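# Press in the gauge pin of the magnet-marked post

## Task

Find the one post on the checking fixture that has a yellow magnet on it. Press that post's gauge pin fully in and keep it there for one second; after that the spring is allowed to push it back out. Do not disturb the other three pins, and do not move the magnet.

## Robot and tools

Robot: two UR20 arms, left_arm and right_arm, each fitted with a Robotiq 2F-85 two-finger gripper and a wrist camera. The cameras are cam_left_wrist and cam_right_wrist, both 896x504. Nothing needs to be grasped here. A closed gripper, or its fingertips, can serve as the pusher on the pin.

Frames. The scene frame has its origin at table-top height, midway between the arms' nominal bases. +z is up, +x points out over the table, and left_arm is on the +y side; these names do not match image left and right. The calibrated bases are: left_arm at (+0.060, +0.928, 0) m, right_arm at (-0.064, -0.817, 0) m, each turned slightly about z. Reported hand positions, orientations and velocities are given in each arm's own base frame. Motion offsets are taken along the axes of that arm's current Hand target. On the gripper, +z is the direction the fingers point, and the fingers open and close along y. end_effector_position is the point between the closed pads. Closed fingertips extend about 19 mm past it, and about 6 mm when fully open. A block sticks out about 10 cm toward the gripper's +x.

Row layout, shared by execute_actions and move: 18 numbers, each in [-1, 1]. The first nine are for left_arm: dx, dy, dz, rx, ry, rz, then gripper position, force_limit, speed. The next nine are the same for right_arm. Both arms must always be filled in. dx..rz are offsets, not poses. They are measured from that arm's Hand target at the moment the action or move begins, along the Hand target's own axes. 1.0 equals 0.6 m of travel or 180 degrees of turn. rx, ry, rz together form one rotation vector. If you send the same offset twice, the arm moves twice. All zeros asks the arm to go to its Hand target again. Orientation commands are clipped to within 32 degrees of the measured orientation.

Gripper numbers are absolute settings, not offsets. position: +1 is fully open (85 mm), about -0.8 is where the pads meet, and -1 closes until something blocks it. force_limit sets how hard the fingers grip. speed sets how fast they move: about 20 mm/s at -1, 85 at 0 and 150 at +1. Both start at +1. Entering 0 is a real command. To leave a gripper unchanged, send its previous three values again.

execute_actions(actions, cameras): actions is a list of actions. Each action is a table of up to 15 rows, one per 1/30 s step. Every row is an offset from the same start pose, not from the row before it. If an action has fewer than 15 rows, its last row is held to fill the rest. An empty list just returns the current state and images. cameras picks which images come back: omitted or ["all"] gives all, [] gives none.

move(target, speed, blend, stop_force, zero, blocking, cameras): sends the grippers along straight paths. target is one 18-number row, or a list of up to 15 rows. Every row in the list is an offset from the Hand targets at the start. speed is in m/s, from 0.002 to 4.2, default 0.25. Turning speed is limited to twice that value in rad/s. speed can be a single number or one per target. blend is a corner-rounding distance in m. stop_force, from 6 to 120 N, ends an arm's path when its wrist feels that much push against the direction of travel. It suits a slow approach to a surface. Do not rely on it while the gripper is turning. Leave it out when backing away from something you are touching. zero (default true) re-zeroes the sensor before the move. blocking=false returns early, and cannot be combined with stop_force. Moves last at least 0.5 s and at most 10 s. The result ends with a "move:" line giving the ending, such as done, off_target, moving, held or fault, plus the limits that acted (paced = pose clipped; held = steps withheld). done means at rest within 3 mm and 2 degrees. It does not tell you whether the arm is touching something.

wait(seconds 0-10) keeps the last commands in force; use it to hold the pin in for its second. stop brakes a running move. zoom_image(camera, region [x0,y0,x1,y1] in pixels, at most 504x504) gives a closer look at the latest image. zero_wrist_force(arm) sets the present wrist reading as zero. read_manual only returns licence text. finished_scene(scene) ends the scene, so the pin must already have been held fully in for a second.

Results show each arm's joint values and torques, end_effector_position/quat/velocities, Hand target (the commanded pose that the next offsets count from; the gripper often stops a bit short of it), Tool commands, position_measured (in counts: 3 open, 130 is about 40 mm, 230 is pads together), object_status (0 moving, 1 stopped while opening, 2 stopped while closing, 3 at the requested position), and Wrist force/torque in the end effector's axes, including the peak since the last reading. Calls that run actions also list positions at some steps. Images from a wrist camera can lag while its arm is moving.

Cautions: the arms are stiff. A target set even slightly past a firm contact can cause a fault, which stops the arm for 10 s. A force fault happens at roughly 150 N on any part of the arm. Wrist joints fault at 98.4 N m. So press the pin slowly, in small steps, watch the wrist force, and set the target only as far past the contact as the pin's travel. To stop pressing, command a target back beyond the current gripper position. Never let the arms touch or squeeze each other; a clearance check holds back some of those commands but not all. Avoid moving a path close to an arm's own base. Holding an arm stretched out or pushing for a long time heats its motors; watch for MOTOR HOT. The arms follow commands about 0.2 s late.

Each tool is called after "Request:" by a JSON object that holds its "method" and its "body".

## Session

Request:
{"method": "execute_actions", "body": {"actions": []}}

Scene clock: 0.00 s.
left_arm: end_effector_position=(+0.6452, +0.5338, +0.3687) position_measured=3 object_status=3 end_effector_quat_wxyz=(+0.054, +0.895, -0.431, +0.101) | right_arm: end_effector_position=(+1.0094, -0.4085, +0.1239) position_measured=3 object_status=3 end_effector_quat_wxyz=(+0.497, -0.362, -0.574, -0.541)
Joint positions: left_arm=[0.541 -1.507 2.094 -2.179 -1.799 -1.706] | right_arm=[2.693 -2.576 -1.22 -2.623 2.507 -0.374]
Joint velocities: within noise
Joint torques (N m): no reading
Motor temperatures (°C): left_arm=[24 36 26 39 35 34] | right_arm=[29 36 36 38 34 39]
Wrist force (N): no reading
Wrist torque (N m): no reading
Wrist force, peak (N): no reading
Hand target: left_arm +0.6452, +0.5338, +0.3687; +0.054, +0.895, -0.431, +0.101 | right_arm +1.0094, -0.4085, +0.1239; +0.497, -0.362, -0.574, -0.541
Tool commands: left_gripper/position=+1.0 left_gripper/force_limit=+1.0 left_gripper/speed=+1.0 right_gripper/position=+1.0 right_gripper/force_limit=+1.0 right_gripper/speed=+1.0

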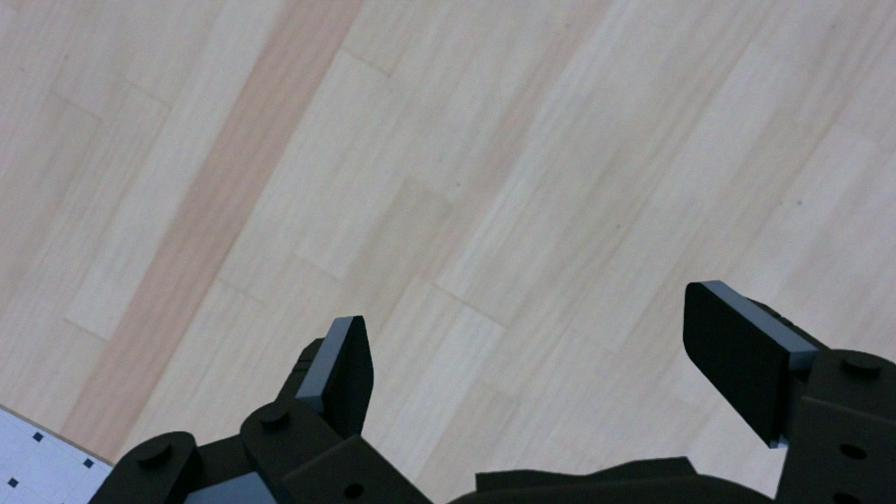

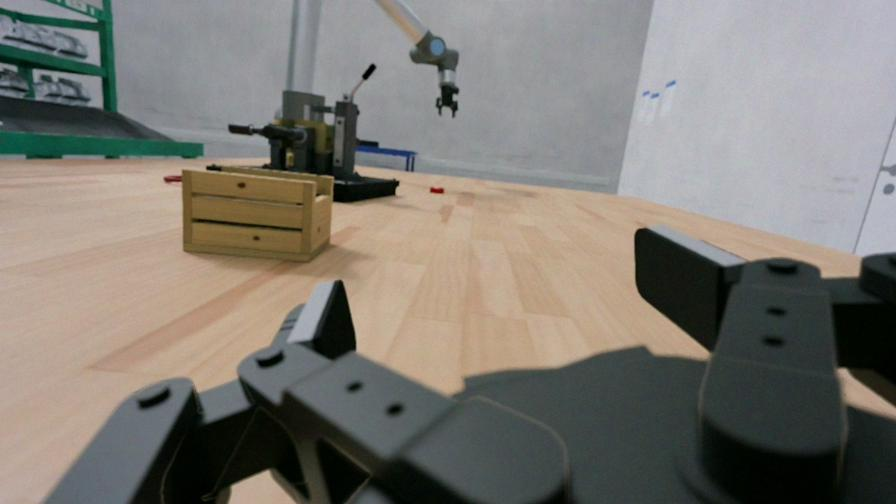

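Request:
{"method": "zoom_image", "body": {"camera": "cam_right_wrist", "region": [150, 40, 500, 270]}}

Request:
{"method": "zoom_image", "body": {"camera": "cam_left_wrist", "region": [0, 380, 200, 504]}}

Scaled by 1.440 from the camera's 896x504 image, which has a finer 1280x720 frame.

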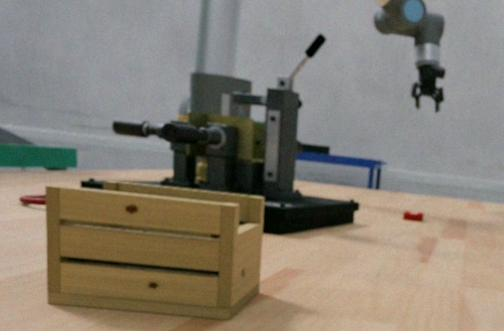

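Scaled by 2.520 from the camera's 896x504 image, which has a finer 1280x720 frame.

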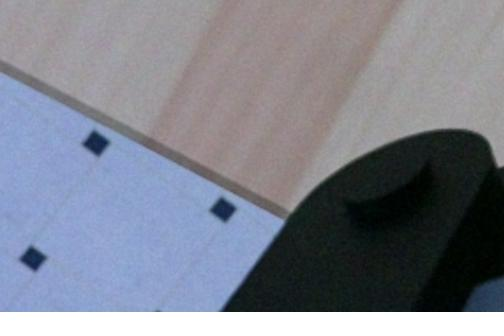

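Request:
{"method": "move", "body": {"target": [0.785,0.953,-0.199,-0.068,-0.003,0.292,-1,-0.5,0,0,0,0,0,0,0,1,1,1], "speed": 0.5}}

Scene clock: 3.47 s.
left_arm: end_effector_position=(+0.4687, -0.1586, +0.5971) position_measured=232 object_status=3 end_effector_quat_wxyz=(-0.094, -0.602, +0.790, -0.065) end_effector_velocity=(+0.000, -0.002, +0.000) end_effector_angular_velocity=(+0.001, +0.000, -0.004) | right_arm: end_effector_position=(+1.0094, -0.4085, +0.1239) position_measured=3 object_status=3 end_effector_quat_wxyz=(+0.497, -0.362, -0.574, -0.541)
Joint positions: left_arm=[-0.587 -2.089 2.186 -1.731 -1.79 -1.897] | right_arm=[2.693 -2.576 -1.22 -2.623 2.507 -0.374]
Joint velocities: left_arm=[-0.005 0.001 -0.001 0 0.001 -0.001] | right_arm=[within noise]
Joint torques (N m): left_arm=[-20.35 37.29 -132.62 -8.4 5.2 -5.14] | right_arm=[2.72 246.23 71.72 -3.32 0 -1]
Motor temperatures (°C): left_arm=[24 36 26 39 35 34] | right_arm=[29 36 36 38 34 39]
Wrist force (N): left_arm=[0.1 -0.3 0.0] | right_arm=[0.0 0.1 0.1]
Wrist torque (N m): left_arm=[-0.06 -0.05 -0.04] | right_arm=[0.01 0.00 0.00]
Wrist force, peak (N): left_arm=[5.2 -0.2 -0.4] | right_arm=[0.4 0.5 -0.1]
Hand target: left_arm +0.4687, -0.1588, +0.5971; -0.094, -0.602, +0.790, -0.065 | right_arm +1.0094, -0.4085, +0.1239; +0.497, -0.362, -0.574, -0.541
Off the commanded pose: left_arm 0.000 m, 0 deg | right_arm 0.000 m, 0 deg.
move: done
camera_calibration:
cam_left_wrist: T_world_to_cam=[[-0.922648, 0.385322, -0.01575, 0.5198], [0.382305, 0.919258, 0.0938489, -0.066146], [0.0506404, 0.0805682, -0.995462, 0.709484], [0, 0, 0, 1]] pos_world=[0.468952, -0.196647, 0.720659]

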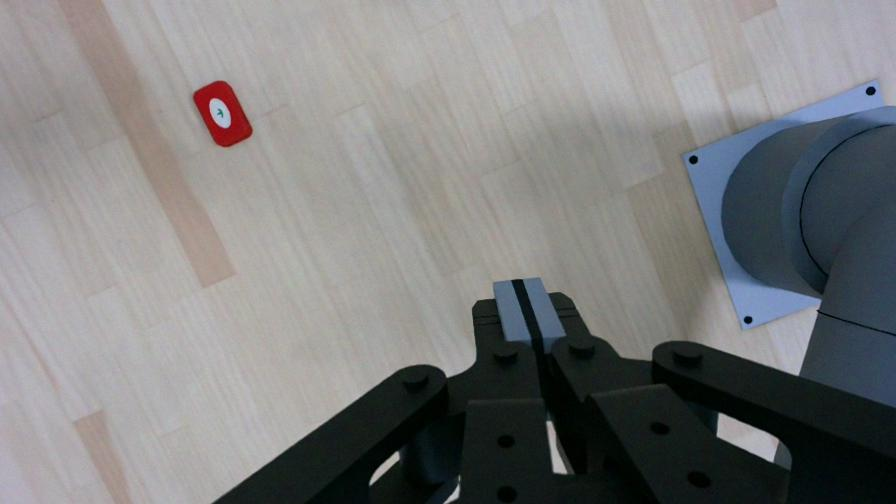

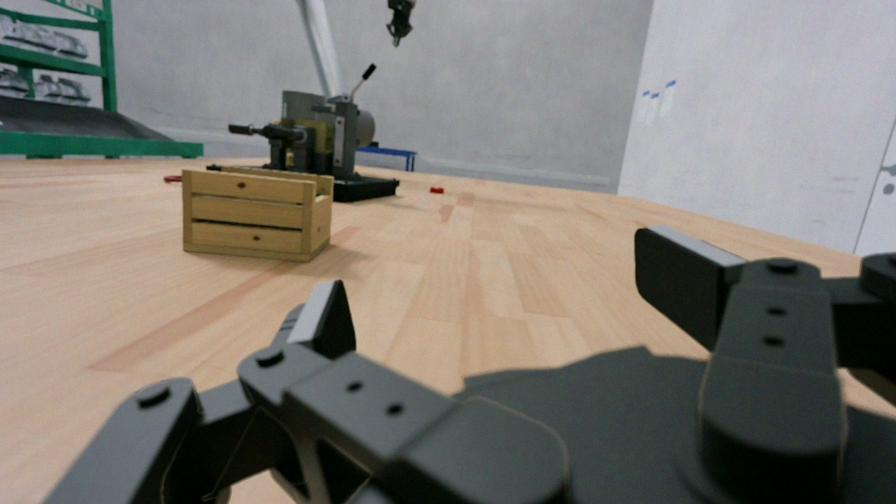

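Request:
{"method": "move", "body": {"target": [0.83,-0.011,-0.068,-0.045,-0.002,0.195,-1,-0.5,0,0,0,0,0,0,0,1,1,1], "speed": 0.5, "cameras": ["cam_left_wrist"]}}

Scene clock: 5.47 s.
left_arm: end_effector_position=(+0.3500, -0.6195, +0.7495) position_measured=232 object_status=3 end_effector_quat_wxyz=(-0.109, -0.329, +0.938, -0.033) | right_arm: end_effector_position=(+1.0094, -0.4085, +0.1239) position_measured=3 object_status=3 end_effector_quat_wxyz=(+0.497, -0.362, -0.574, -0.541)
Joint positions: left_arm=[-1.238 -1.817 1.825 -1.648 -1.788 -1.92] | right_arm=[2.693 -2.576 -1.22 -2.623 2.507 -0.374]
Joint velocities: within noise
Joint torques (N m): left_arm=[-25.24 -31.33 -125.88 -6.2 -5.9 3.38] | right_arm=[0.94 243.19 73.68 -3.98 -0.39 -0.95]
Motor temperatures (°C): left_arm=[24 36 26 39 35 34] | right_arm=[29 36 36 38 34 39]
Wrist force (N): left_arm=[0.3 -0.6 0.3] | right_arm=[0.1 0.0 0.0]
Wrist torque (N m): left_arm=[-0.03 -0.08 -0.05] | right_arm=[0.00 -0.03 0.00]
Wrist force, peak (N): left_arm=[4.4 -3.5 -0.2] | right_arm=[-0.1 0.7 -0.1]
Hand target: left_arm +0.3499, -0.6197, +0.7495; -0.109, -0.328, +0.938, -0.033 | right_arm +1.0094, -0.4085, +0.1239; +0.497, -0.362, -0.574, -0.541
Off the commanded pose: left_arm 0.000 m, 0 deg | right_arm 0.000 m, 0 deg.
move: done
camera_calibration:
cam_left_wrist: T_world_to_cam=[[-0.519678, 0.854203, -0.0164708, 0.740182], [0.849688, 0.518753, 0.0944742, -0.0235839], [0.0892445, 0.0351011, -0.995391, 0.862613], [0, 0, 0, 1]] pos_world=[0.327712, -0.65031, 0.873057]
Images, in order (width x height): cam_left_wrist 896x504.

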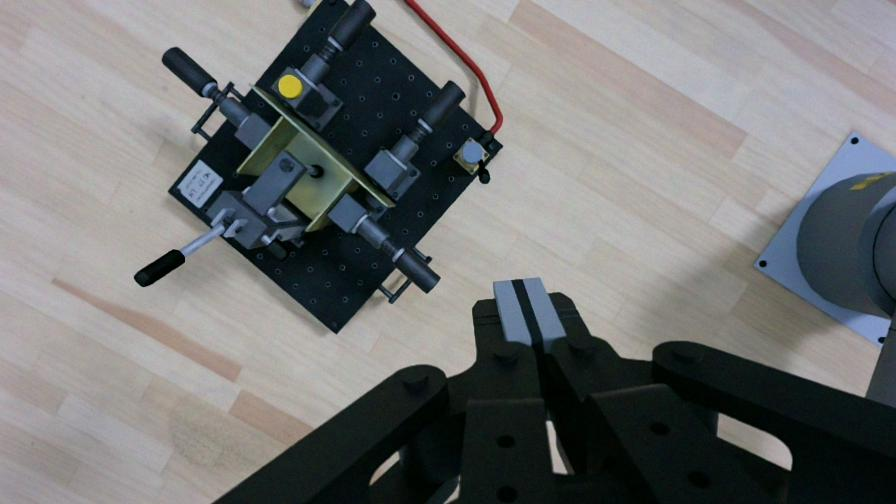

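Request:
{"method": "zoom_image", "body": {"camera": "cam_left_wrist", "region": [130, 0, 510, 340]}}

Scaled by 1.326 from the camera's 896x504 image, which has a finer 1280x720 frame.

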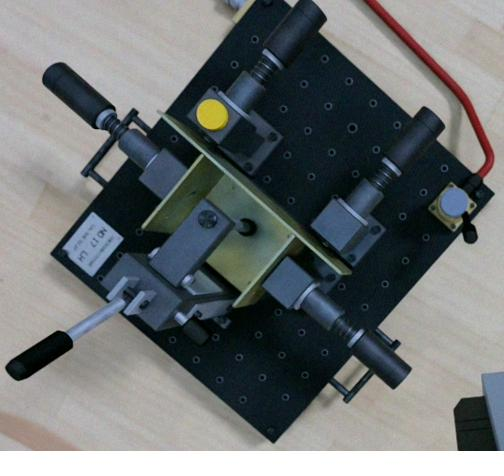

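Request:
{"method": "move", "body": {"target": [0.44,-0.088,0.872,-0.0281,-0.0694,0.2708,-1,-0.5,0,0,0,0,0,0,0,1,1,1], "speed": 0.4}}

Scene clock: 9.87 s.
left_arm: end_effector_position=(+0.0870, -0.8916, +0.2992) position_measured=232 object_status=3 end_effector_quat_wxyz=(+0.000, +0.090, +0.996, +0.000) | right_arm: end_effector_position=(+1.0094, -0.4085, +0.1239) position_measured=3 object_status=3 end_effector_quat_wxyz=(+0.497, -0.362, -0.574, -0.541)
Joint positions: left_arm=[-1.7 -1.406 2.074 -2.238 -1.57 -1.52] | right_arm=[2.693 -2.576 -1.22 -2.623 2.507 -0.374]
Joint velocities: within noise
Joint torques (N m): left_arm=[-22.35 -87.43 -110.52 -13.24 5.18 3.65] | right_arm=[0.24 242.63 72.57 -3.78 0.13 -1.05]
Motor temperatures (°C): left_arm=[24 36 26 39 35 34] | right_arm=[29 36 36 38 34 39]
Wrist force (N): left_arm=[0.5 -0.4 -0.6] | right_arm=[0.2 0.1 0.1]
Wrist torque (N m): left_arm=[-0.14 -0.18 0.07] | right_arm=[0.01 -0.03 -0.01]
Wrist force, peak (N): left_arm=[2.5 -2.1 3.1] | right_arm=[0.4 0.8 0.2]
Hand target: left_arm +0.0868, -0.8918, +0.2990; +0.000, +0.090, +0.996, +0.000 | right_arm +1.0094, -0.4085, +0.1239; +0.497, -0.362, -0.574, -0.541
Off the commanded pose: left_arm 0.000 m, 0 deg | right_arm 0.000 m, 0 deg.
move: done
camera_calibration:
cam_left_wrist: T_world_to_cam=[[0.304386, 0.952542, 0.00357201, 0.838581], [0.903127, -0.289784, 0.31684, -0.408509], [0.302839, -0.0932159, -0.948472, 0.300315], [0, 0, 0, 1]] pos_world=[0.0227361, -0.889169, 0.411277]

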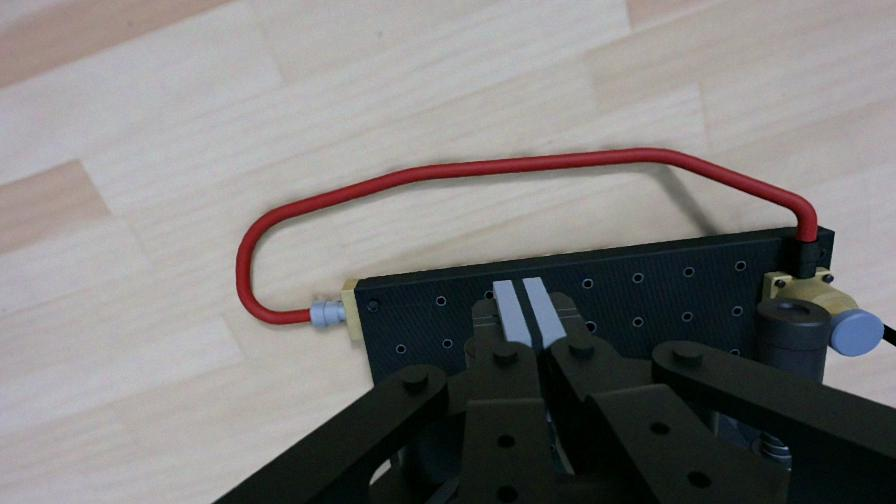

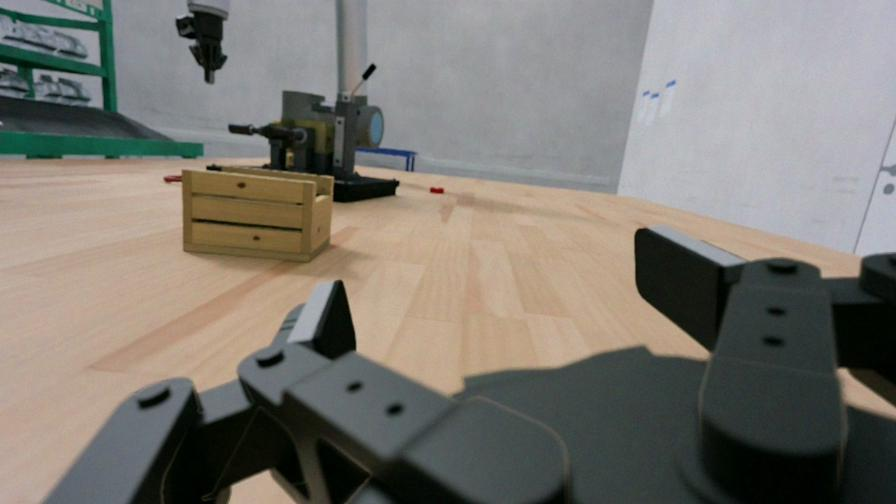

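Request:
{"method": "move", "body": {"target": [0,0,0.22,0,0,0,-1,-0.5,0,0,0,0,0,0,0,1,1,1], "stop_force": 20, "speed": 0.15}}

Request:
{"method": "move", "body": {"target": [-0.17,0,0,0,0,0,-1,-0.5,0,0,0,0,0,0,0,1,1,1], "stop_force": 8, "speed": 0.03}}

Scene clock: 12.67 s.
left_arm: end_effector_position=(+0.0869, -0.8918, +0.1670) position_measured=232 object_status=3 end_effector_quat_wxyz=(+0.000, +0.090, +0.996, +0.000) | right_arm: end_effector_position=(+1.0094, -0.4085, +0.1239) position_measured=3 object_status=3 end_effector_quat_wxyz=(+0.497, -0.362, -0.574, -0.541)
Joint positions: left_arm=[-1.7 -1.281 2.155 -2.445 -1.57 -1.52] | right_arm=[2.693 -2.576 -1.22 -2.623 2.507 -0.374]
Joint velocities: within noise
Joint torques (N m): left_arm=[18.14 -107.31 -52.47 -12.21 2.98 2.67] | right_arm=[6.08 242.41 72.27 -3.95 -0.1 -0.72]
Motor temperatures (°C): left_arm=[24 36 26 39 35 34] | right_arm=[29 36 36 38 34 39]
Wrist force (N): left_arm=[0.2 0.0 -0.5] | right_arm=[0.1 0.4 0.0]
Wrist torque (N m): left_arm=[-0.11 -0.16 0.09] | right_arm=[0.07 -0.02 0.00]
Wrist force, peak (N): left_arm=[0.3 -0.5 -3.2] | right_arm=[0.2 0.7 0.0]
Hand target: left_arm +0.0869, -0.8918, +0.1670; +0.000, +0.090, +0.996, +0.000 | right_arm +1.0094, -0.4085, +0.1239; +0.497, -0.362, -0.574, -0.541
Off the commanded pose: left_arm 0.000 m, 0 deg | right_arm 0.000 m, 0 deg.
move: done
camera_calibration:
cam_left_wrist: T_world_to_cam=[[0.304701, 0.952441, 0.00358607, 0.839173], [0.903021, -0.290083, 0.316867, -0.366895], [0.302837, -0.0933111, -0.948463, 0.174946], [0, 0, 0, 1]] pos_world=[0.0226373, -0.889369, 0.279177]

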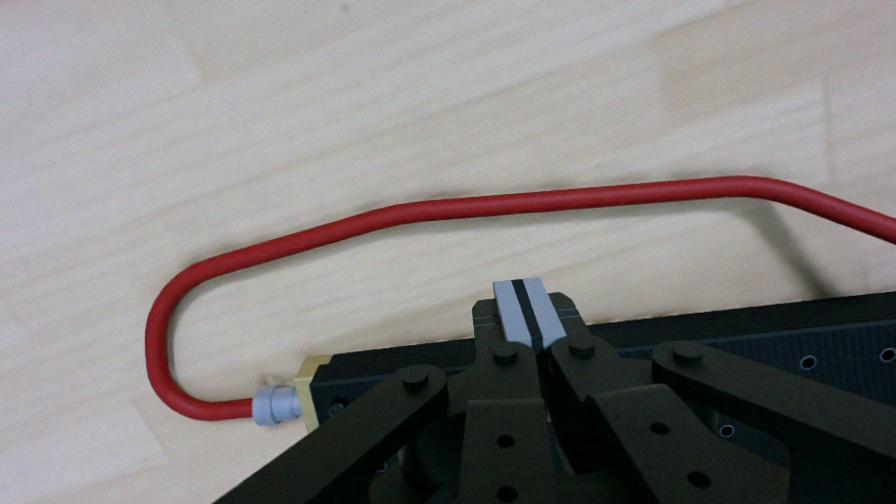

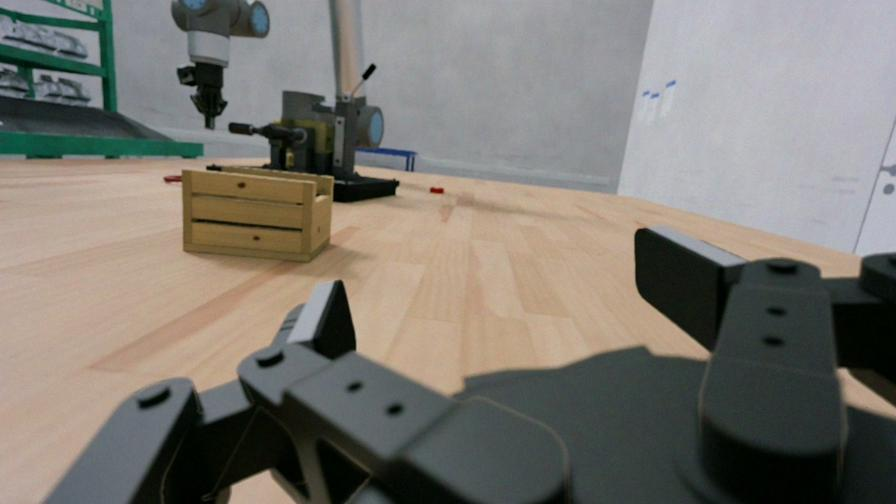

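Scene clock: 16.33 s.
left_arm: end_effector_position=(+0.1580, -0.9048, +0.1670) position_measured=232 object_status=3 end_effector_quat_wxyz=(+0.000, +0.090, +0.996, +0.000) | right_arm: end_effector_position=(+1.0094, -0.4085, +0.1239) position_measured=3 object_status=3 end_effector_quat_wxyz=(+0.497, -0.362, -0.574, -0.541)
Joint positions: left_arm=[-1.619 -1.261 2.124 -2.434 -1.57 -1.438] | right_arm=[2.693 -2.576 -1.22 -2.623 2.507 -0.374]
Joint velocities: within noise
Joint torques (N m): left_arm=[-12.62 -161.77 -50.38 -12.16 0.98 -4.71] | right_arm=[2.58 246.77 70.34 -3.38 -0.35 -0.08]
Motor temperatures (°C): left_arm=[24 36 26 39 35 34] | right_arm=[29 36 36 37 34 39]
Wrist force (N): left_arm=[6.6 -1.7 0.0] | right_arm=[0.1 0.4 0.1]
Wrist torque (N m): left_arm=[-0.10 -0.13 0.05] | right_arm=[0.06 -0.01 0.00]
Wrist force, peak (N): left_arm=[8.7 1.5 -0.6] | right_arm=[0.3 0.8 -0.1]
Hand target: left_arm +0.1580, -0.9048, +0.1670; +0.000, +0.090, +0.996, +0.000 (not the last commanded pose) | right_arm +1.0094, -0.4085, +0.1239; +0.497, -0.362, -0.574, -0.541
Off the commanded pose: left_arm 0.030 m, 0 deg | right_arm 0.000 m, 0 deg.
move: contact (left_arm)
camera_calibration:
cam_left_wrist: T_world_to_cam=[[0.304701, 0.952441, 0.00358619, 0.829795], [0.903021, -0.290084, 0.316867, -0.434842], [0.302837, -0.0933111, -0.948463, 0.15221], [0, 0, 0, 1]] pos_world=[0.0937373, -0.902269, 0.279177]

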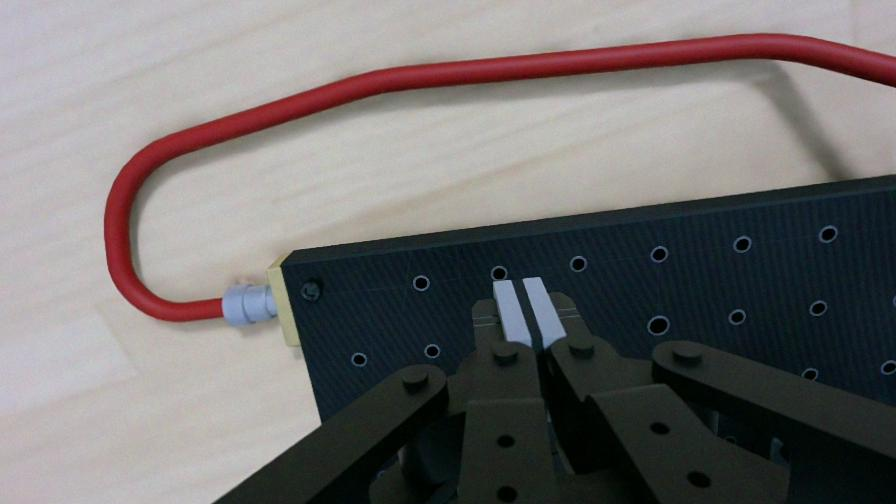

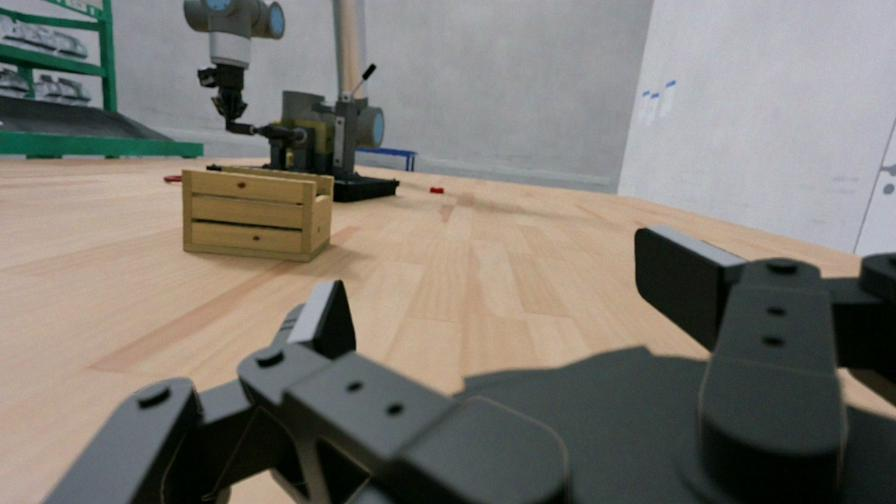

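Request:
{"method": "zoom_image", "body": {"camera": "cam_right_wrist", "region": [180, 50, 400, 210]}}

Request:
{"method": "move", "body": {"target": [-0.1,0,0,0,0,0,-1,-0.5,0,0,0,0,0,0,0,1,1,1], "stop_force": 45, "speed": 0.02}}

Request:
{"method": "zoom_image", "body": {"camera": "cam_right_wrist", "region": [180, 50, 400, 210]}}

Scaled by 2.291 from the camera's 896x504 image, which has a finer 1280x720 frame.

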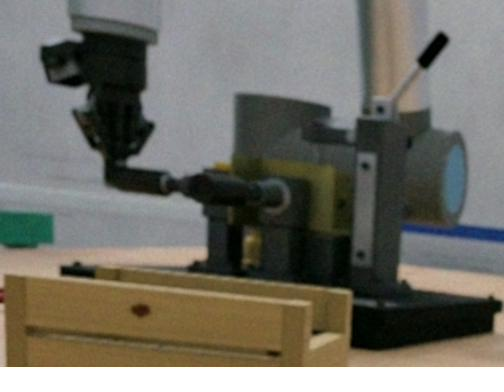

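Scene clock: 18.63 s.
left_arm: end_effector_position=(+0.1746, -0.9078, +0.1670) position_measured=232 object_status=3 end_effector_quat_wxyz=(+0.000, +0.090, +0.996, +0.000) | right_arm: end_effector_position=(+1.0094, -0.4085, +0.1239) position_measured=3 object_status=3 end_effector_quat_wxyz=(+0.497, -0.362, -0.574, -0.541)
Joint positions: left_arm=[-1.6 -1.256 2.115 -2.431 -1.57 -1.42] | right_arm=[2.693 -2.576 -1.22 -2.623 2.507 -0.374]
Joint velocities: within noise
Joint torques (N m): left_arm=[22.35 -171.71 -57.81 -12.28 18.89 -4.37] | right_arm=[-0.43 238.74 70.81 -3.36 0.23 -0.41]
Motor temperatures (°C): left_arm=[24 36 26 39 35 34] | right_arm=[29 36 36 37 34 39]
Wrist force (N): left_arm=[49.3 -4.7 4.7] | right_arm=[0.1 0.5 -0.2]
Wrist torque (N m): left_arm=[-0.14 -0.26 -0.14] | right_arm=[0.07 -0.02 0.00]
Wrist force, peak (N): left_arm=[106.0 14.7 -20.4] | right_arm=[0.3 0.6 0.6]
Hand target: left_arm +0.1745, -0.9078, +0.1671; +0.000, +0.090, +0.996, +0.000 (not the last commanded pose) | right_arm +1.0094, -0.4085, +0.1239; +0.497, -0.362, -0.574, -0.541
Off the commanded pose: left_arm 0.043 m, 0 deg | right_arm 0.000 m, 0 deg.
move: contact (left_arm)
camera_calibration:
cam_left_wrist: T_world_to_cam=[[0.304691, 0.952444, 0.00361496, 0.827686], [0.902994, -0.290075, 0.316952, -0.450744], [0.302928, -0.0933082, -0.948435, 0.146879], [0, 0, 0, 1]] pos_world=[0.110337, -0.905369, 0.279177]

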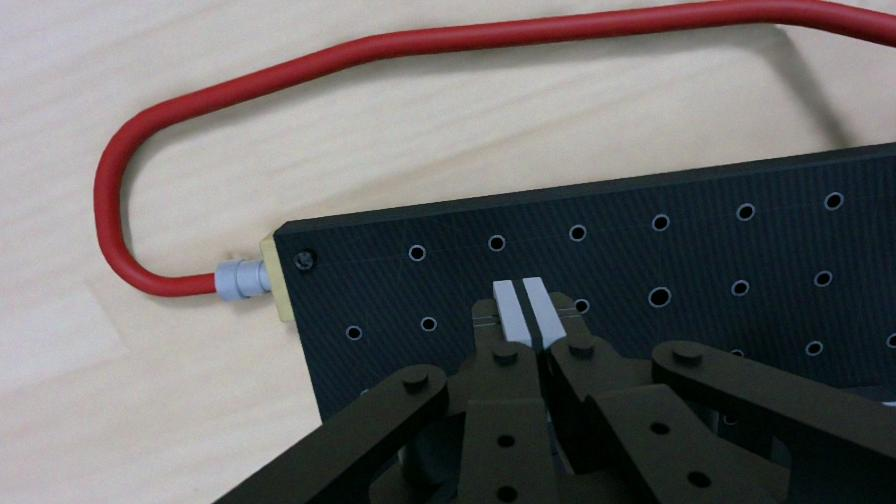

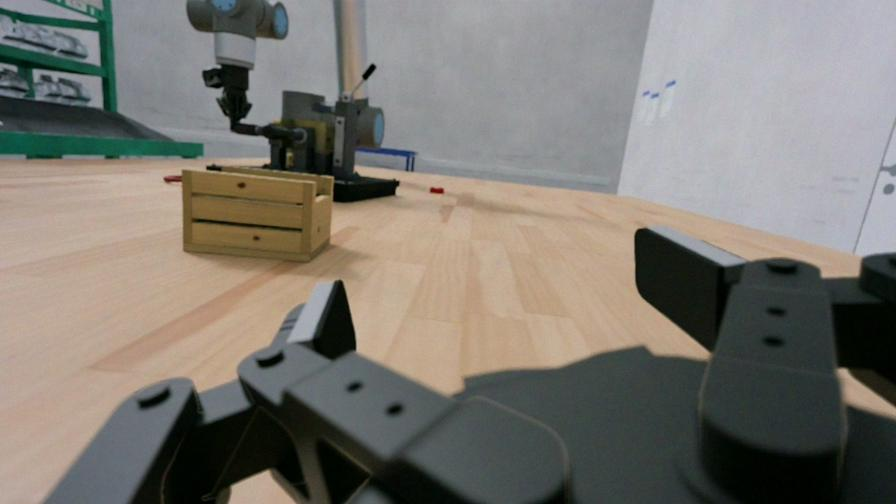

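Scaled by 2.291 from the camera's 896x504 image, which has a finer 1280x720 frame.

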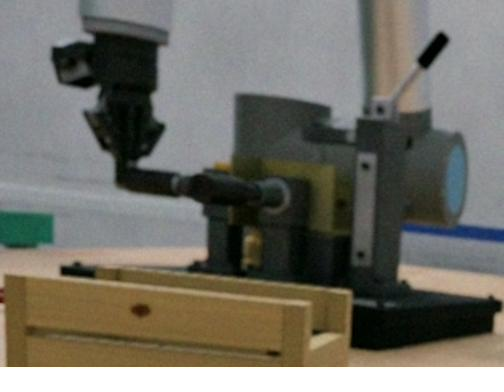

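Request:
{"method": "wait", "body": {"seconds": 1.2, "cameras": []}}

Request:
{"method": "move", "body": {"target": [0.12,0,0,0,0,0,-1,-0.5,0,0,0,0,0,0,0,1,1,1], "speed": 0.05, "cameras": []}}

Request:
{"method": "finished_scene", "body": {"scene": 1}}

Scene clock: 20.27 s.
left_arm: end_effector_position=(+0.1745, -0.9078, +0.1670) position_measured=232 object_status=3 end_effector_quat_wxyz=(+0.000, +0.090, +0.996, +0.000) | right_arm: end_effector_position=(+1.0094, -0.4085, +0.1239) position_measured=3 object_status=3 end_effector_quat_wxyz=(+0.497, -0.362, -0.574, -0.541)
Joint positions: left_arm=[-1.6 -1.256 2.115 -2.431 -1.57 -1.42] | right_arm=[2.693 -2.576 -1.22 -2.623 2.507 -0.374]
Joint velocities: within noise
Joint torques (N m): left_arm=[21.08 -172.04 -65 -7.53 11.69 -4.01] | right_arm=[1.63 246.97 70.1 -3.4 0.27 0.03]
Motor temperatures (°C): left_arm=[24 36 26 39 35 34] | right_arm=[29 36 36 37 34 39]
Wrist force (N): left_arm=[47.4 -8.9 6.5] | right_arm=[0.2 0.3 0.2]
Wrist torque (N m): left_arm=[-0.17 -0.27 -0.08] | right_arm=[0.04 -0.03 0.00]
Wrist force, peak (N): left_arm=[49.1 -5.3 5.2] | right_arm=[0.5 0.7 0.1]
Hand target: left_arm +0.1745, -0.9078, +0.1671; +0.000, +0.090, +0.996, +0.000 (not the last commanded pose) | right_arm +1.0094, -0.4085, +0.1239; +0.497, -0.362, -0.574, -0.541
Tool commands: left_gripper/position=-1.0 left_gripper/force_limit=-0.5 left_gripper/speed=+0.0 right_gripper/position=+1.0 right_gripper/force_limit=+1.0 right_gripper/speed=+1.0
Off the commanded pose: left_arm 0.043 m, 0 deg | right_arm 0.000 m, 0 deg.
wait: 1.20 s; at rest from the start
No camera images: "cameras" was empty.

Scene clock: 22.07 s.
left_arm: end_effector_position=(+0.1039, -0.8949, +0.1670) position_measured=232 object_status=3 end_effector_quat_wxyz=(+0.000, +0.090, +0.996, +0.000) | right_arm: end_effector_position=(+1.0094, -0.4085, +0.1239) position_measured=3 object_status=3 end_effector_quat_wxyz=(+0.497, -0.362, -0.574, -0.541)
Joint positions: left_arm=[-1.68 -1.277 2.149 -2.443 -1.57 -1.5] | right_arm=[2.693 -2.576 -1.22 -2.623 2.507 -0.374]
Joint velocities: within noise
Joint torques (N m): left_arm=[-14.64 -164.5 -55.31 -13.03 -2.96 -3.64] | right_arm=[2.74 243.27 72.27 -3.21 0.1 -0.09]
Motor temperatures (°C): left_arm=[24 36 26 39 35 34] | right_arm=[29 36 36 37 34 39]
Wrist force (N): left_arm=[-2.8 5.1 -0.3] | right_arm=[0.0 0.3 0.0]
Wrist torque (N m): left_arm=[0.80 0.39 0.08] | right_arm=[0.05 0.01 0.00]
Wrist force, peak (N): left_arm=[46.4 -8.4 6.9] | right_arm=[0.2 0.6 0.0]
Hand target: left_arm +0.1037, -0.8949, +0.1670; +0.000, +0.090, +0.996, +0.000 | right_arm +1.0094, -0.4085, +0.1239; +0.497, -0.362, -0.574, -0.541
Off the commanded pose: left_arm 0.000 m, 0 deg | right_arm 0.000 m, 0 deg.
move: done
No camera images: "cameras" was empty.

The scene is finished: the task was done.


## Next scene

The same job, from a new start.

Great, same task.

Request:
{"method": "execute_actions", "body": {"actions": []}}

Scene clock: 0.00 s.
left_arm: end_effector_position=(+1.6020, +0.5513, +0.3701) position_measured=3 object_status=3 end_effector_quat_wxyz=(-0.049, +0.940, +0.190, +0.279) | right_arm: end_effector_position=(+0.4481, +0.4679, +0.3319) position_measured=3 object_status=3 end_effector_quat_wxyz=(-0.272, +0.502, +0.649, +0.503)
Joint positions: left_arm=[0.193 -0.686 0.985 -2.439 -1.472 -3.319] | right_arm=[4.007 -1.969 -2.772 1.193 2.076 2.519]
Joint velocities: within noise
Joint torques (N m): no reading
Motor temperatures (°C): left_arm=[24 35 26 38 34 34] | right_arm=[28 35 36 37 34 38]
Wrist force (N): no reading
Wrist torque (N m): no reading
Wrist force, peak (N): no reading
Hand target: left_arm +1.6020, +0.5513, +0.3701; -0.049, +0.940, +0.190, +0.279 | right_arm +0.4481, +0.4679, +0.3319; -0.272, +0.502, +0.649, +0.503
Tool commands: left_gripper/position=+1.0 left_gripper/force_limit=+1.0 left_gripper/speed=+1.0 right_gripper/position=+1.0 right_gripper/force_limit=+1.0 right_gripper/speed=+1.0
camera_calibration:
cam_left_wrist: T_world_to_cam=[[0.280319, -0.958405, -0.0536817, 0.116011], [-0.933413, -0.259108, -0.248199, 1.75322], [0.223966, 0.119682, -0.967221, 0.0591923], [0, 0, 0, 1]] pos_world=[1.5907, 0.558373, 0.498626]
cam_right_wrist: T_world_to_cam=[[0.956613, -0.13676, 0.257272, -0.433465], [0.120637, -0.61784, -0.776995, 0.502422], [0.265214, 0.774319, -0.574535, -0.162484], [0, 0, 0, 1]] pos_world=[0.39714, 0.37695, 0.408545]

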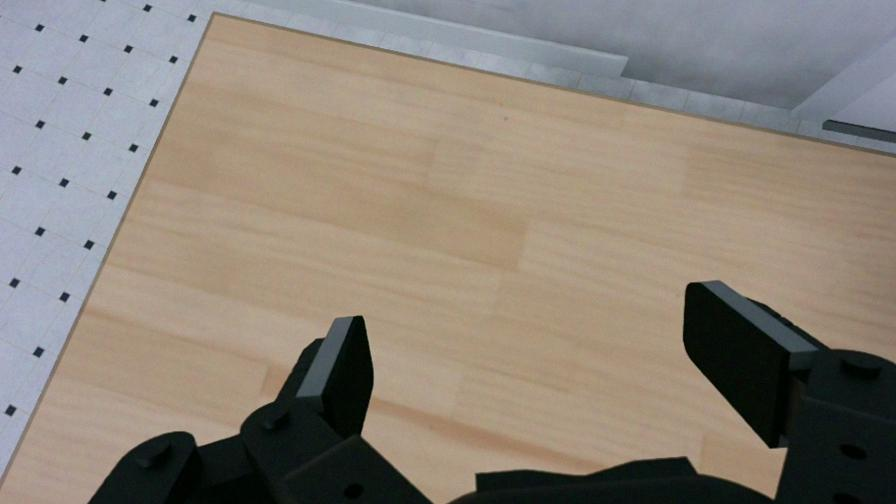

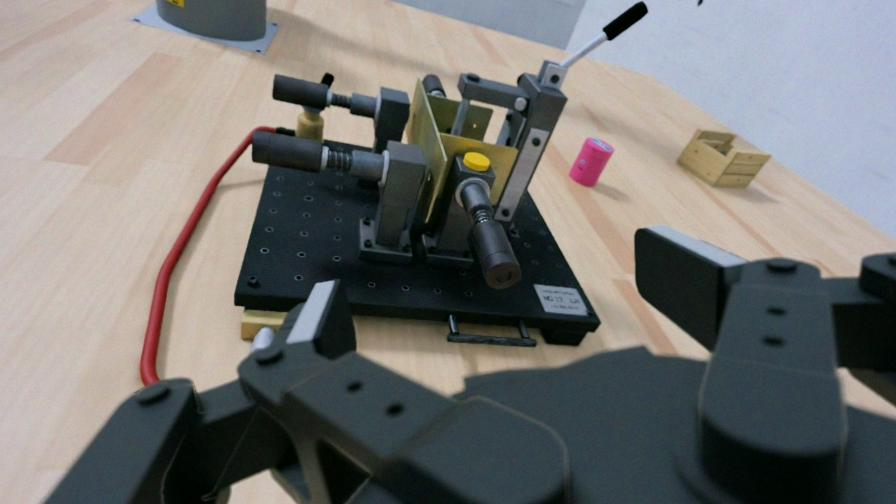

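Request:
{"method": "move", "body": {"target": [0,0,0,0,0,0,1,1,1,-0.21,0.071,0.342,0.0539,0.0239,-0.0217,-1,-0.5,0], "cameras": ["cam_right_wrist"], "speed": 0.3}}

Scene clock: 2.73 s.
left_arm: end_effector_position=(+1.6020, +0.5513, +0.3701) position_measured=3 object_status=3 end_effector_quat_wxyz=(-0.049, +0.940, +0.190, +0.279) | right_arm: end_effector_position=(+0.5624, +0.6096, +0.1689) position_measured=232 object_status=3 end_effector_quat_wxyz=(-0.320, +0.436, +0.695, +0.473)
Joint positions: left_arm=[0.193 -0.686 0.985 -2.439 -1.472 -3.319] | right_arm=[3.933 -2.311 -2.463 1.138 2.322 2.374]
Joint velocities: within noise
Joint torques (N m): left_arm=[-0.18 -275.95 -103.64 -11.3 0.29 -1.27] | right_arm=[-24.86 122.85 18.61 3.51 6.63 -7.1]
Motor temperatures (°C): left_arm=[24 35 26 38 34 34] | right_arm=[28 35 36 37 34 38]
Wrist force (N): left_arm=[0.2 -0.2 -0.2] | right_arm=[-0.8 0.9 -0.4]
Wrist torque (N m): left_arm=[-0.04 -0.03 -0.01] | right_arm=[0.10 0.20 -0.15]
Wrist force, peak (N): left_arm=[0.6 -0.4 -0.5] | right_arm=[-2.9 2.2 2.3]
Hand target: left_arm +1.6020, +0.5513, +0.3701; -0.049, +0.940, +0.190, +0.279 | right_arm +0.5625, +0.6097, +0.1688; -0.320, +0.436, +0.695, +0.473
Off the commanded pose: left_arm 0.000 m, 0 deg | right_arm 0.000 m, 0 deg.
move: done
camera_calibration:
cam_right_wrist: T_world_to_cam=[[0.964923, 0.0533298, 0.257061, -0.60196], [0.239207, -0.58209, -0.777143, 0.361139], [0.108188, 0.811374, -0.574428, -0.330508], [0, 0, 0, 1]] pos_world=[0.530215, 0.510483, 0.245544]
Images, in order (width x height): cam_right_wrist 896x504.

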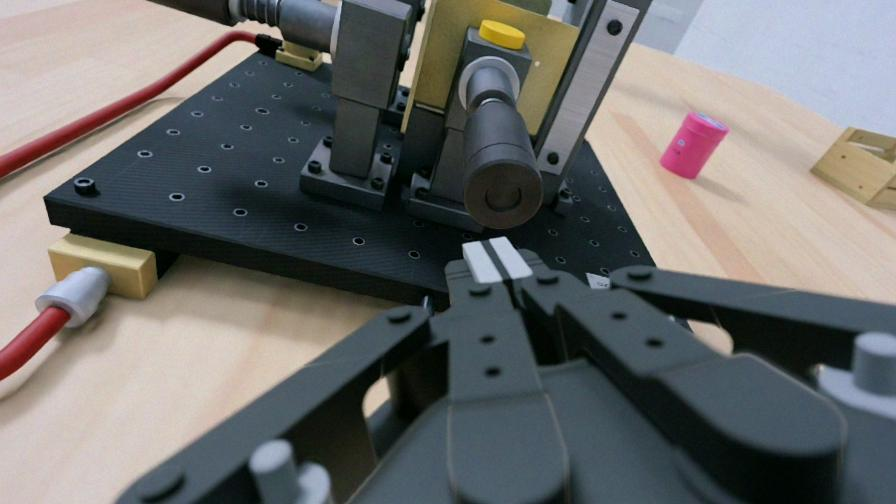

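Request:
{"method": "move", "body": {"target": [0,0,0,0,0,0,1,1,1,-0.031,0.008,0.0085,0,0,0,-1,-0.5,0], "cameras": []}}

Request:
{"method": "move", "body": {"target": [0,0,0,0,0,0,1,1,1,0.0618,0.0316,0.187,0,0,0,-1,-0.5,0], "stop_force": 7, "speed": 0.05, "cameras": ["cam_right_wrist"]}}

Scene clock: 4.33 s.
left_arm: end_effector_position=(+1.6020, +0.5513, +0.3701) position_measured=3 object_status=3 end_effector_quat_wxyz=(-0.049, +0.940, +0.190, +0.279) | right_arm: end_effector_position=(+0.5744, +0.6097, +0.1530) position_measured=232 object_status=3 end_effector_quat_wxyz=(-0.320, +0.436, +0.695, +0.473)
Joint positions: left_arm=[0.193 -0.686 0.985 -2.439 -1.472 -3.319] | right_arm=[3.919 -2.338 -2.445 1.141 2.334 2.365]
Joint velocities: within noise
Joint torques (N m): left_arm=[-4.47 -271.33 -105.81 -11.35 0.62 -0.2] | right_arm=[-18.24 133.04 17.62 14.08 7.63 -7.85]
Motor temperatures (°C): left_arm=[24 35 26 38 34 34] | right_arm=[28 35 36 37 34 38]
Wrist force (N): left_arm=[0.2 0.1 -0.6] | right_arm=[-1.3 0.7 -0.2]
Wrist torque (N m): left_arm=[0.01 -0.04 0.00] | right_arm=[0.11 0.33 -0.13]
Wrist force, peak (N): left_arm=[0.5 0.1 -0.3] | right_arm=[-1.7 0.8 -0.3]
Hand target: left_arm +1.6020, +0.5513, +0.3701; -0.049, +0.940, +0.190, +0.279 | right_arm +0.5744, +0.6097, +0.1529; -0.320, +0.436, +0.695, +0.473
Off the commanded pose: left_arm 0.000 m, 0 deg | right_arm 0.000 m, 0 deg.
move: done
No camera images: "cameras" was empty.

Scene clock: 6.63 s.
left_arm: end_effector_position=(+1.6020, +0.5513, +0.3701) position_measured=3 object_status=3 end_effector_quat_wxyz=(-0.049, +0.940, +0.190, +0.279) | right_arm: end_effector_position=(+0.5736, +0.6631, +0.1529) position_measured=232 object_status=3 end_effector_quat_wxyz=(-0.320, +0.436, +0.695, +0.473)
Joint positions: left_arm=[0.193 -0.686 0.985 -2.439 -1.472 -3.319] | right_arm=[3.978 -2.339 -2.404 1.126 2.282 2.402]
Joint velocities: within noise
Joint torques (N m): left_arm=[-1.78 -275.14 -106.64 -11.64 0.67 -0.43] | right_arm=[-16.66 173.84 -0.53 12.72 7.35 -7.31]
Motor temperatures (°C): left_arm=[24 35 26 38 34 34] | right_arm=[28 35 36 37 34 38]
Wrist force (N): left_arm=[0.1 0.0 -0.2] | right_arm=[-3.6 -0.1 -6.0]
Wrist torque (N m): left_arm=[0.00 -0.02 -0.01] | right_arm=[-0.15 0.34 -0.02]
Wrist force, peak (N): left_arm=[0.6 -0.2 -0.4] | right_arm=[-3.6 -1.3 -8.4]
Hand target: left_arm +1.6020, +0.5513, +0.3701; -0.049, +0.940, +0.190, +0.279 | right_arm +0.5736, +0.6631, +0.1530; -0.320, +0.436, +0.695, +0.473 (not the last commanded pose)
Off the commanded pose: left_arm 0.000 m, 0 deg | right_arm 0.066 m, 0 deg.
move: contact (right_arm)
camera_calibration:
cam_right_wrist: T_world_to_cam=[[0.96491, 0.0534643, 0.257079, -0.611576], [0.239301, -0.582067, -0.777131, 0.377043], [0.108089, 0.811381, -0.574437, -0.384186], [0, 0, 0, 1]] pos_world=[0.541415, 0.563883, 0.229544]
Images, in order (width x height): cam_right_wrist 896x504.

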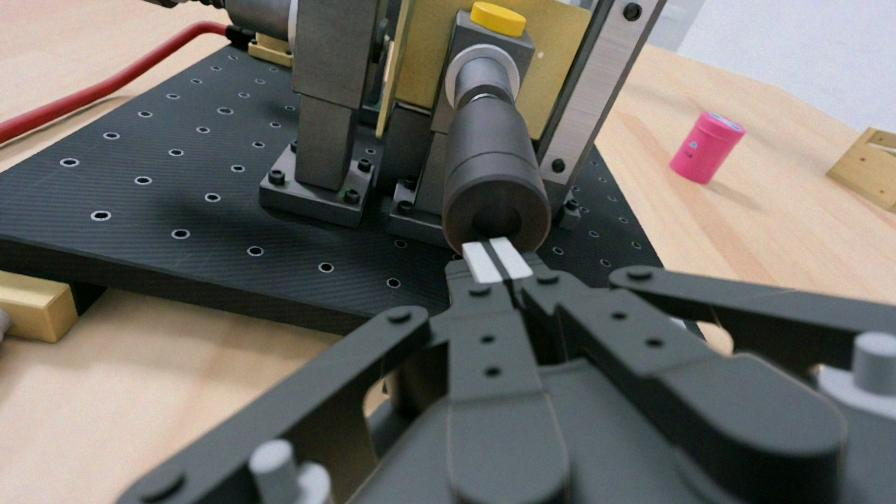

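Request:
{"method": "move", "body": {"target": [0,0,0,0,0,0,1,1,1,0.0125,0.0055,-0.0157,0,0,0,-1,-0.5,0], "cameras": []}}

Request:
{"method": "move", "body": {"target": [0,0,0,0,0,0,1,1,1,0.0309,0.0158,0.0935,0,0,0,-1,-0.5,0], "stop_force": 35, "speed": 0.014, "cameras": ["cam_right_wrist"]}}

Scene clock: 7.77 s.
left_arm: end_effector_position=(+1.6020, +0.5513, +0.3701) position_measured=3 object_status=3 end_effector_quat_wxyz=(-0.049, +0.940, +0.190, +0.279) | right_arm: end_effector_position=(+0.5738, +0.6572, +0.1638) position_measured=232 object_status=3 end_effector_quat_wxyz=(-0.320, +0.436, +0.695, +0.473)
Joint positions: left_arm=[0.193 -0.686 0.985 -2.439 -1.472 -3.319] | right_arm=[3.972 -2.32 -2.411 1.112 2.287 2.398]
Joint velocities: within noise
Joint torques (N m): left_arm=[1.26 -273.24 -102.96 -11.36 1.5 -0.75] | right_arm=[-22.79 181.84 -6.22 2.52 7.09 -6.89]
Motor temperatures (°C): left_arm=[24 35 26 38 34 34] | right_arm=[28 35 36 37 34 38]
Wrist force (N): left_arm=[0.1 -0.1 -0.3] | right_arm=[-1.2 -0.2 -0.3]
Wrist torque (N m): left_arm=[-0.03 -0.03 -0.01] | right_arm=[-0.11 0.35 -0.05]
Wrist force, peak (N): left_arm=[0.3 0.5 -0.5] | right_arm=[-4.8 -1.8 -5.1]
Hand target: left_arm +1.6020, +0.5513, +0.3701; -0.049, +0.940, +0.190, +0.279 | right_arm +0.5738, +0.6571, +0.1639; -0.320, +0.436, +0.695, +0.473
Off the commanded pose: left_arm 0.000 m, 0 deg | right_arm 0.000 m, 0 deg.
move: done
No camera images: "cameras" was empty.

Scene clock: 10.70 s.
left_arm: end_effector_position=(+1.6020, +0.5513, +0.3701) position_measured=3 object_status=3 end_effector_quat_wxyz=(-0.049, +0.940, +0.190, +0.279) | right_arm: end_effector_position=(+0.5734, +0.6805, +0.1639) position_measured=232 object_status=3 end_effector_quat_wxyz=(-0.320, +0.436, +0.695, +0.473)
Joint positions: left_arm=[0.193 -0.686 0.985 -2.439 -1.472 -3.319] | right_arm=[3.996 -2.321 -2.392 1.103 2.266 2.413]
Joint velocities: within noise
Joint torques (N m): left_arm=[0.07 -272.62 -104.27 -11.67 0.43 -0.87] | right_arm=[2.17 145.27 16.37 9.87 7.23 -6.81]
Motor temperatures (°C): left_arm=[24 35 26 38 34 34] | right_arm=[28 35 36 37 34 38]
Wrist force (N): left_arm=[0.3 0.1 -0.4] | right_arm=[-6.4 -2.3 -39.4]
Wrist torque (N m): left_arm=[0.00 -0.06 0.00] | right_arm=[-0.30 0.57 -0.01]
Wrist force, peak (N): left_arm=[0.6 -0.3 -0.5] | right_arm=[-18.4 -8.0 -89.0]
Hand target: left_arm +1.6020, +0.5513, +0.3701; -0.049, +0.940, +0.190, +0.279 | right_arm +0.5734, +0.6805, +0.1640; -0.320, +0.436, +0.695, +0.473 (not the last commanded pose)
Off the commanded pose: left_arm 0.000 m, 0 deg | right_arm 0.036 m, 0 deg.
move: contact (right_arm)
camera_calibration:
cam_right_wrist: T_world_to_cam=[[0.96491, 0.0534643, 0.257079, -0.615146], [0.239301, -0.582067, -0.777131, 0.395825], [0.108089, 0.811381, -0.574437, -0.392045], [0, 0, 0, 1]] pos_world=[0.541215, 0.581383, 0.240544]
Images, in order (width x height): cam_right_wrist 896x504.

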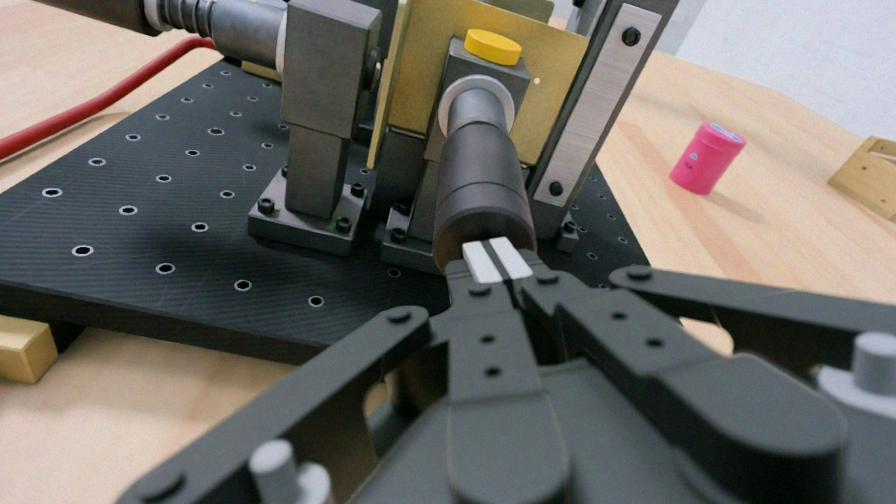

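Spring fully collapsed, hard stop reached.

Request:
{"method": "wait", "body": {"seconds": 1, "cameras": []}}

Request:
{"method": "move", "body": {"target": [0,0,0,0,0,0,1,1,1,-0.0206,-0.0105,-0.0624,0,0,0,-1,-0.5,0], "speed": 0.08, "cameras": []}}

Request:
{"method": "finished_scene", "body": {"scene": 2}}

Scene clock: 11.90 s.
left_arm: end_effector_position=(+1.6020, +0.5513, +0.3701) position_measured=3 object_status=3 end_effector_quat_wxyz=(-0.049, +0.940, +0.190, +0.279) | right_arm: end_effector_position=(+0.5734, +0.6805, +0.1639) position_measured=232 object_status=3 end_effector_quat_wxyz=(-0.320, +0.436, +0.695, +0.473)
Joint positions: left_arm=[0.193 -0.686 0.985 -2.439 -1.472 -3.319] | right_arm=[3.996 -2.321 -2.392 1.103 2.266 2.413]
Joint velocities: within noise
Joint torques (N m): left_arm=[-4.36 -272.61 -106.22 -11.65 1.28 -1.05] | right_arm=[3.08 157.67 15.15 10.09 6.98 -7.88]
Motor temperatures (°C): left_arm=[24 35 26 38 34 34] | right_arm=[28 35 36 37 34 38]
Wrist force (N): left_arm=[0.1 0.2 -0.4] | right_arm=[-6.1 -2.4 -38.0]
Wrist torque (N m): left_arm=[0.03 -0.03 -0.01] | right_arm=[-0.29 0.55 -0.01]
Wrist force, peak (N): left_arm=[0.4 -0.5 -0.4] | right_arm=[-6.3 -2.2 -39.3]
Hand target: left_arm +1.6020, +0.5513, +0.3701; -0.049, +0.940, +0.190, +0.279 | right_arm +0.5734, +0.6805, +0.1640; -0.320, +0.436, +0.695, +0.473 (not the last commanded pose)
Tool commands: left_gripper/position=+1.0 left_gripper/force_limit=+1.0 left_gripper/speed=+1.0 right_gripper/position=-1.0 right_gripper/force_limit=-0.5 right_gripper/speed=+0.0
Off the commanded pose: left_arm 0.000 m, 0 deg | right_arm 0.036 m, 0 deg.
wait: 1.00 s; at rest from the start
No camera images: "cameras" was empty.

Scene clock: 12.80 s.
left_arm: end_effector_position=(+1.6020, +0.5513, +0.3701) position_measured=3 object_status=3 end_effector_quat_wxyz=(-0.049, +0.940, +0.190, +0.279) | right_arm: end_effector_position=(+0.5741, +0.6408, +0.1639) position_measured=232 object_status=3 end_effector_quat_wxyz=(-0.320, +0.436, +0.695, +0.473)
Joint positions: left_arm=[0.193 -0.686 0.985 -2.439 -1.472 -3.319] | right_arm=[3.954 -2.319 -2.424 1.117 2.303 2.387]
Joint velocities: within noise
Joint torques (N m): left_arm=[1.44 -272.62 -107.26 -11.91 1.2 -0.98] | right_arm=[-21.7 171.83 -4.15 13.73 6.91 -6.48]
Motor temperatures (°C): left_arm=[24 35 26 38 34 34] | right_arm=[28 35 36 37 34 38]
Wrist force (N): left_arm=[0.0 -0.2 -0.5] | right_arm=[-1.2 0.2 -0.2]
Wrist torque (N m): left_arm=[-0.05 -0.01 0.00] | right_arm=[-0.04 0.34 -0.08]
Wrist force, peak (N): left_arm=[0.4 -0.1 -0.4] | right_arm=[-6.1 -2.5 -38.0]
Hand target: left_arm +1.6020, +0.5513, +0.3701; -0.049, +0.940, +0.190, +0.279 | right_arm +0.5741, +0.6406, +0.1639; -0.320, +0.436, +0.695, +0.473
Off the commanded pose: left_arm 0.000 m, 0 deg | right_arm 0.000 m, 0 deg.
move: done
No camera images: "cameras" was empty.

The scene is finished: the task was done.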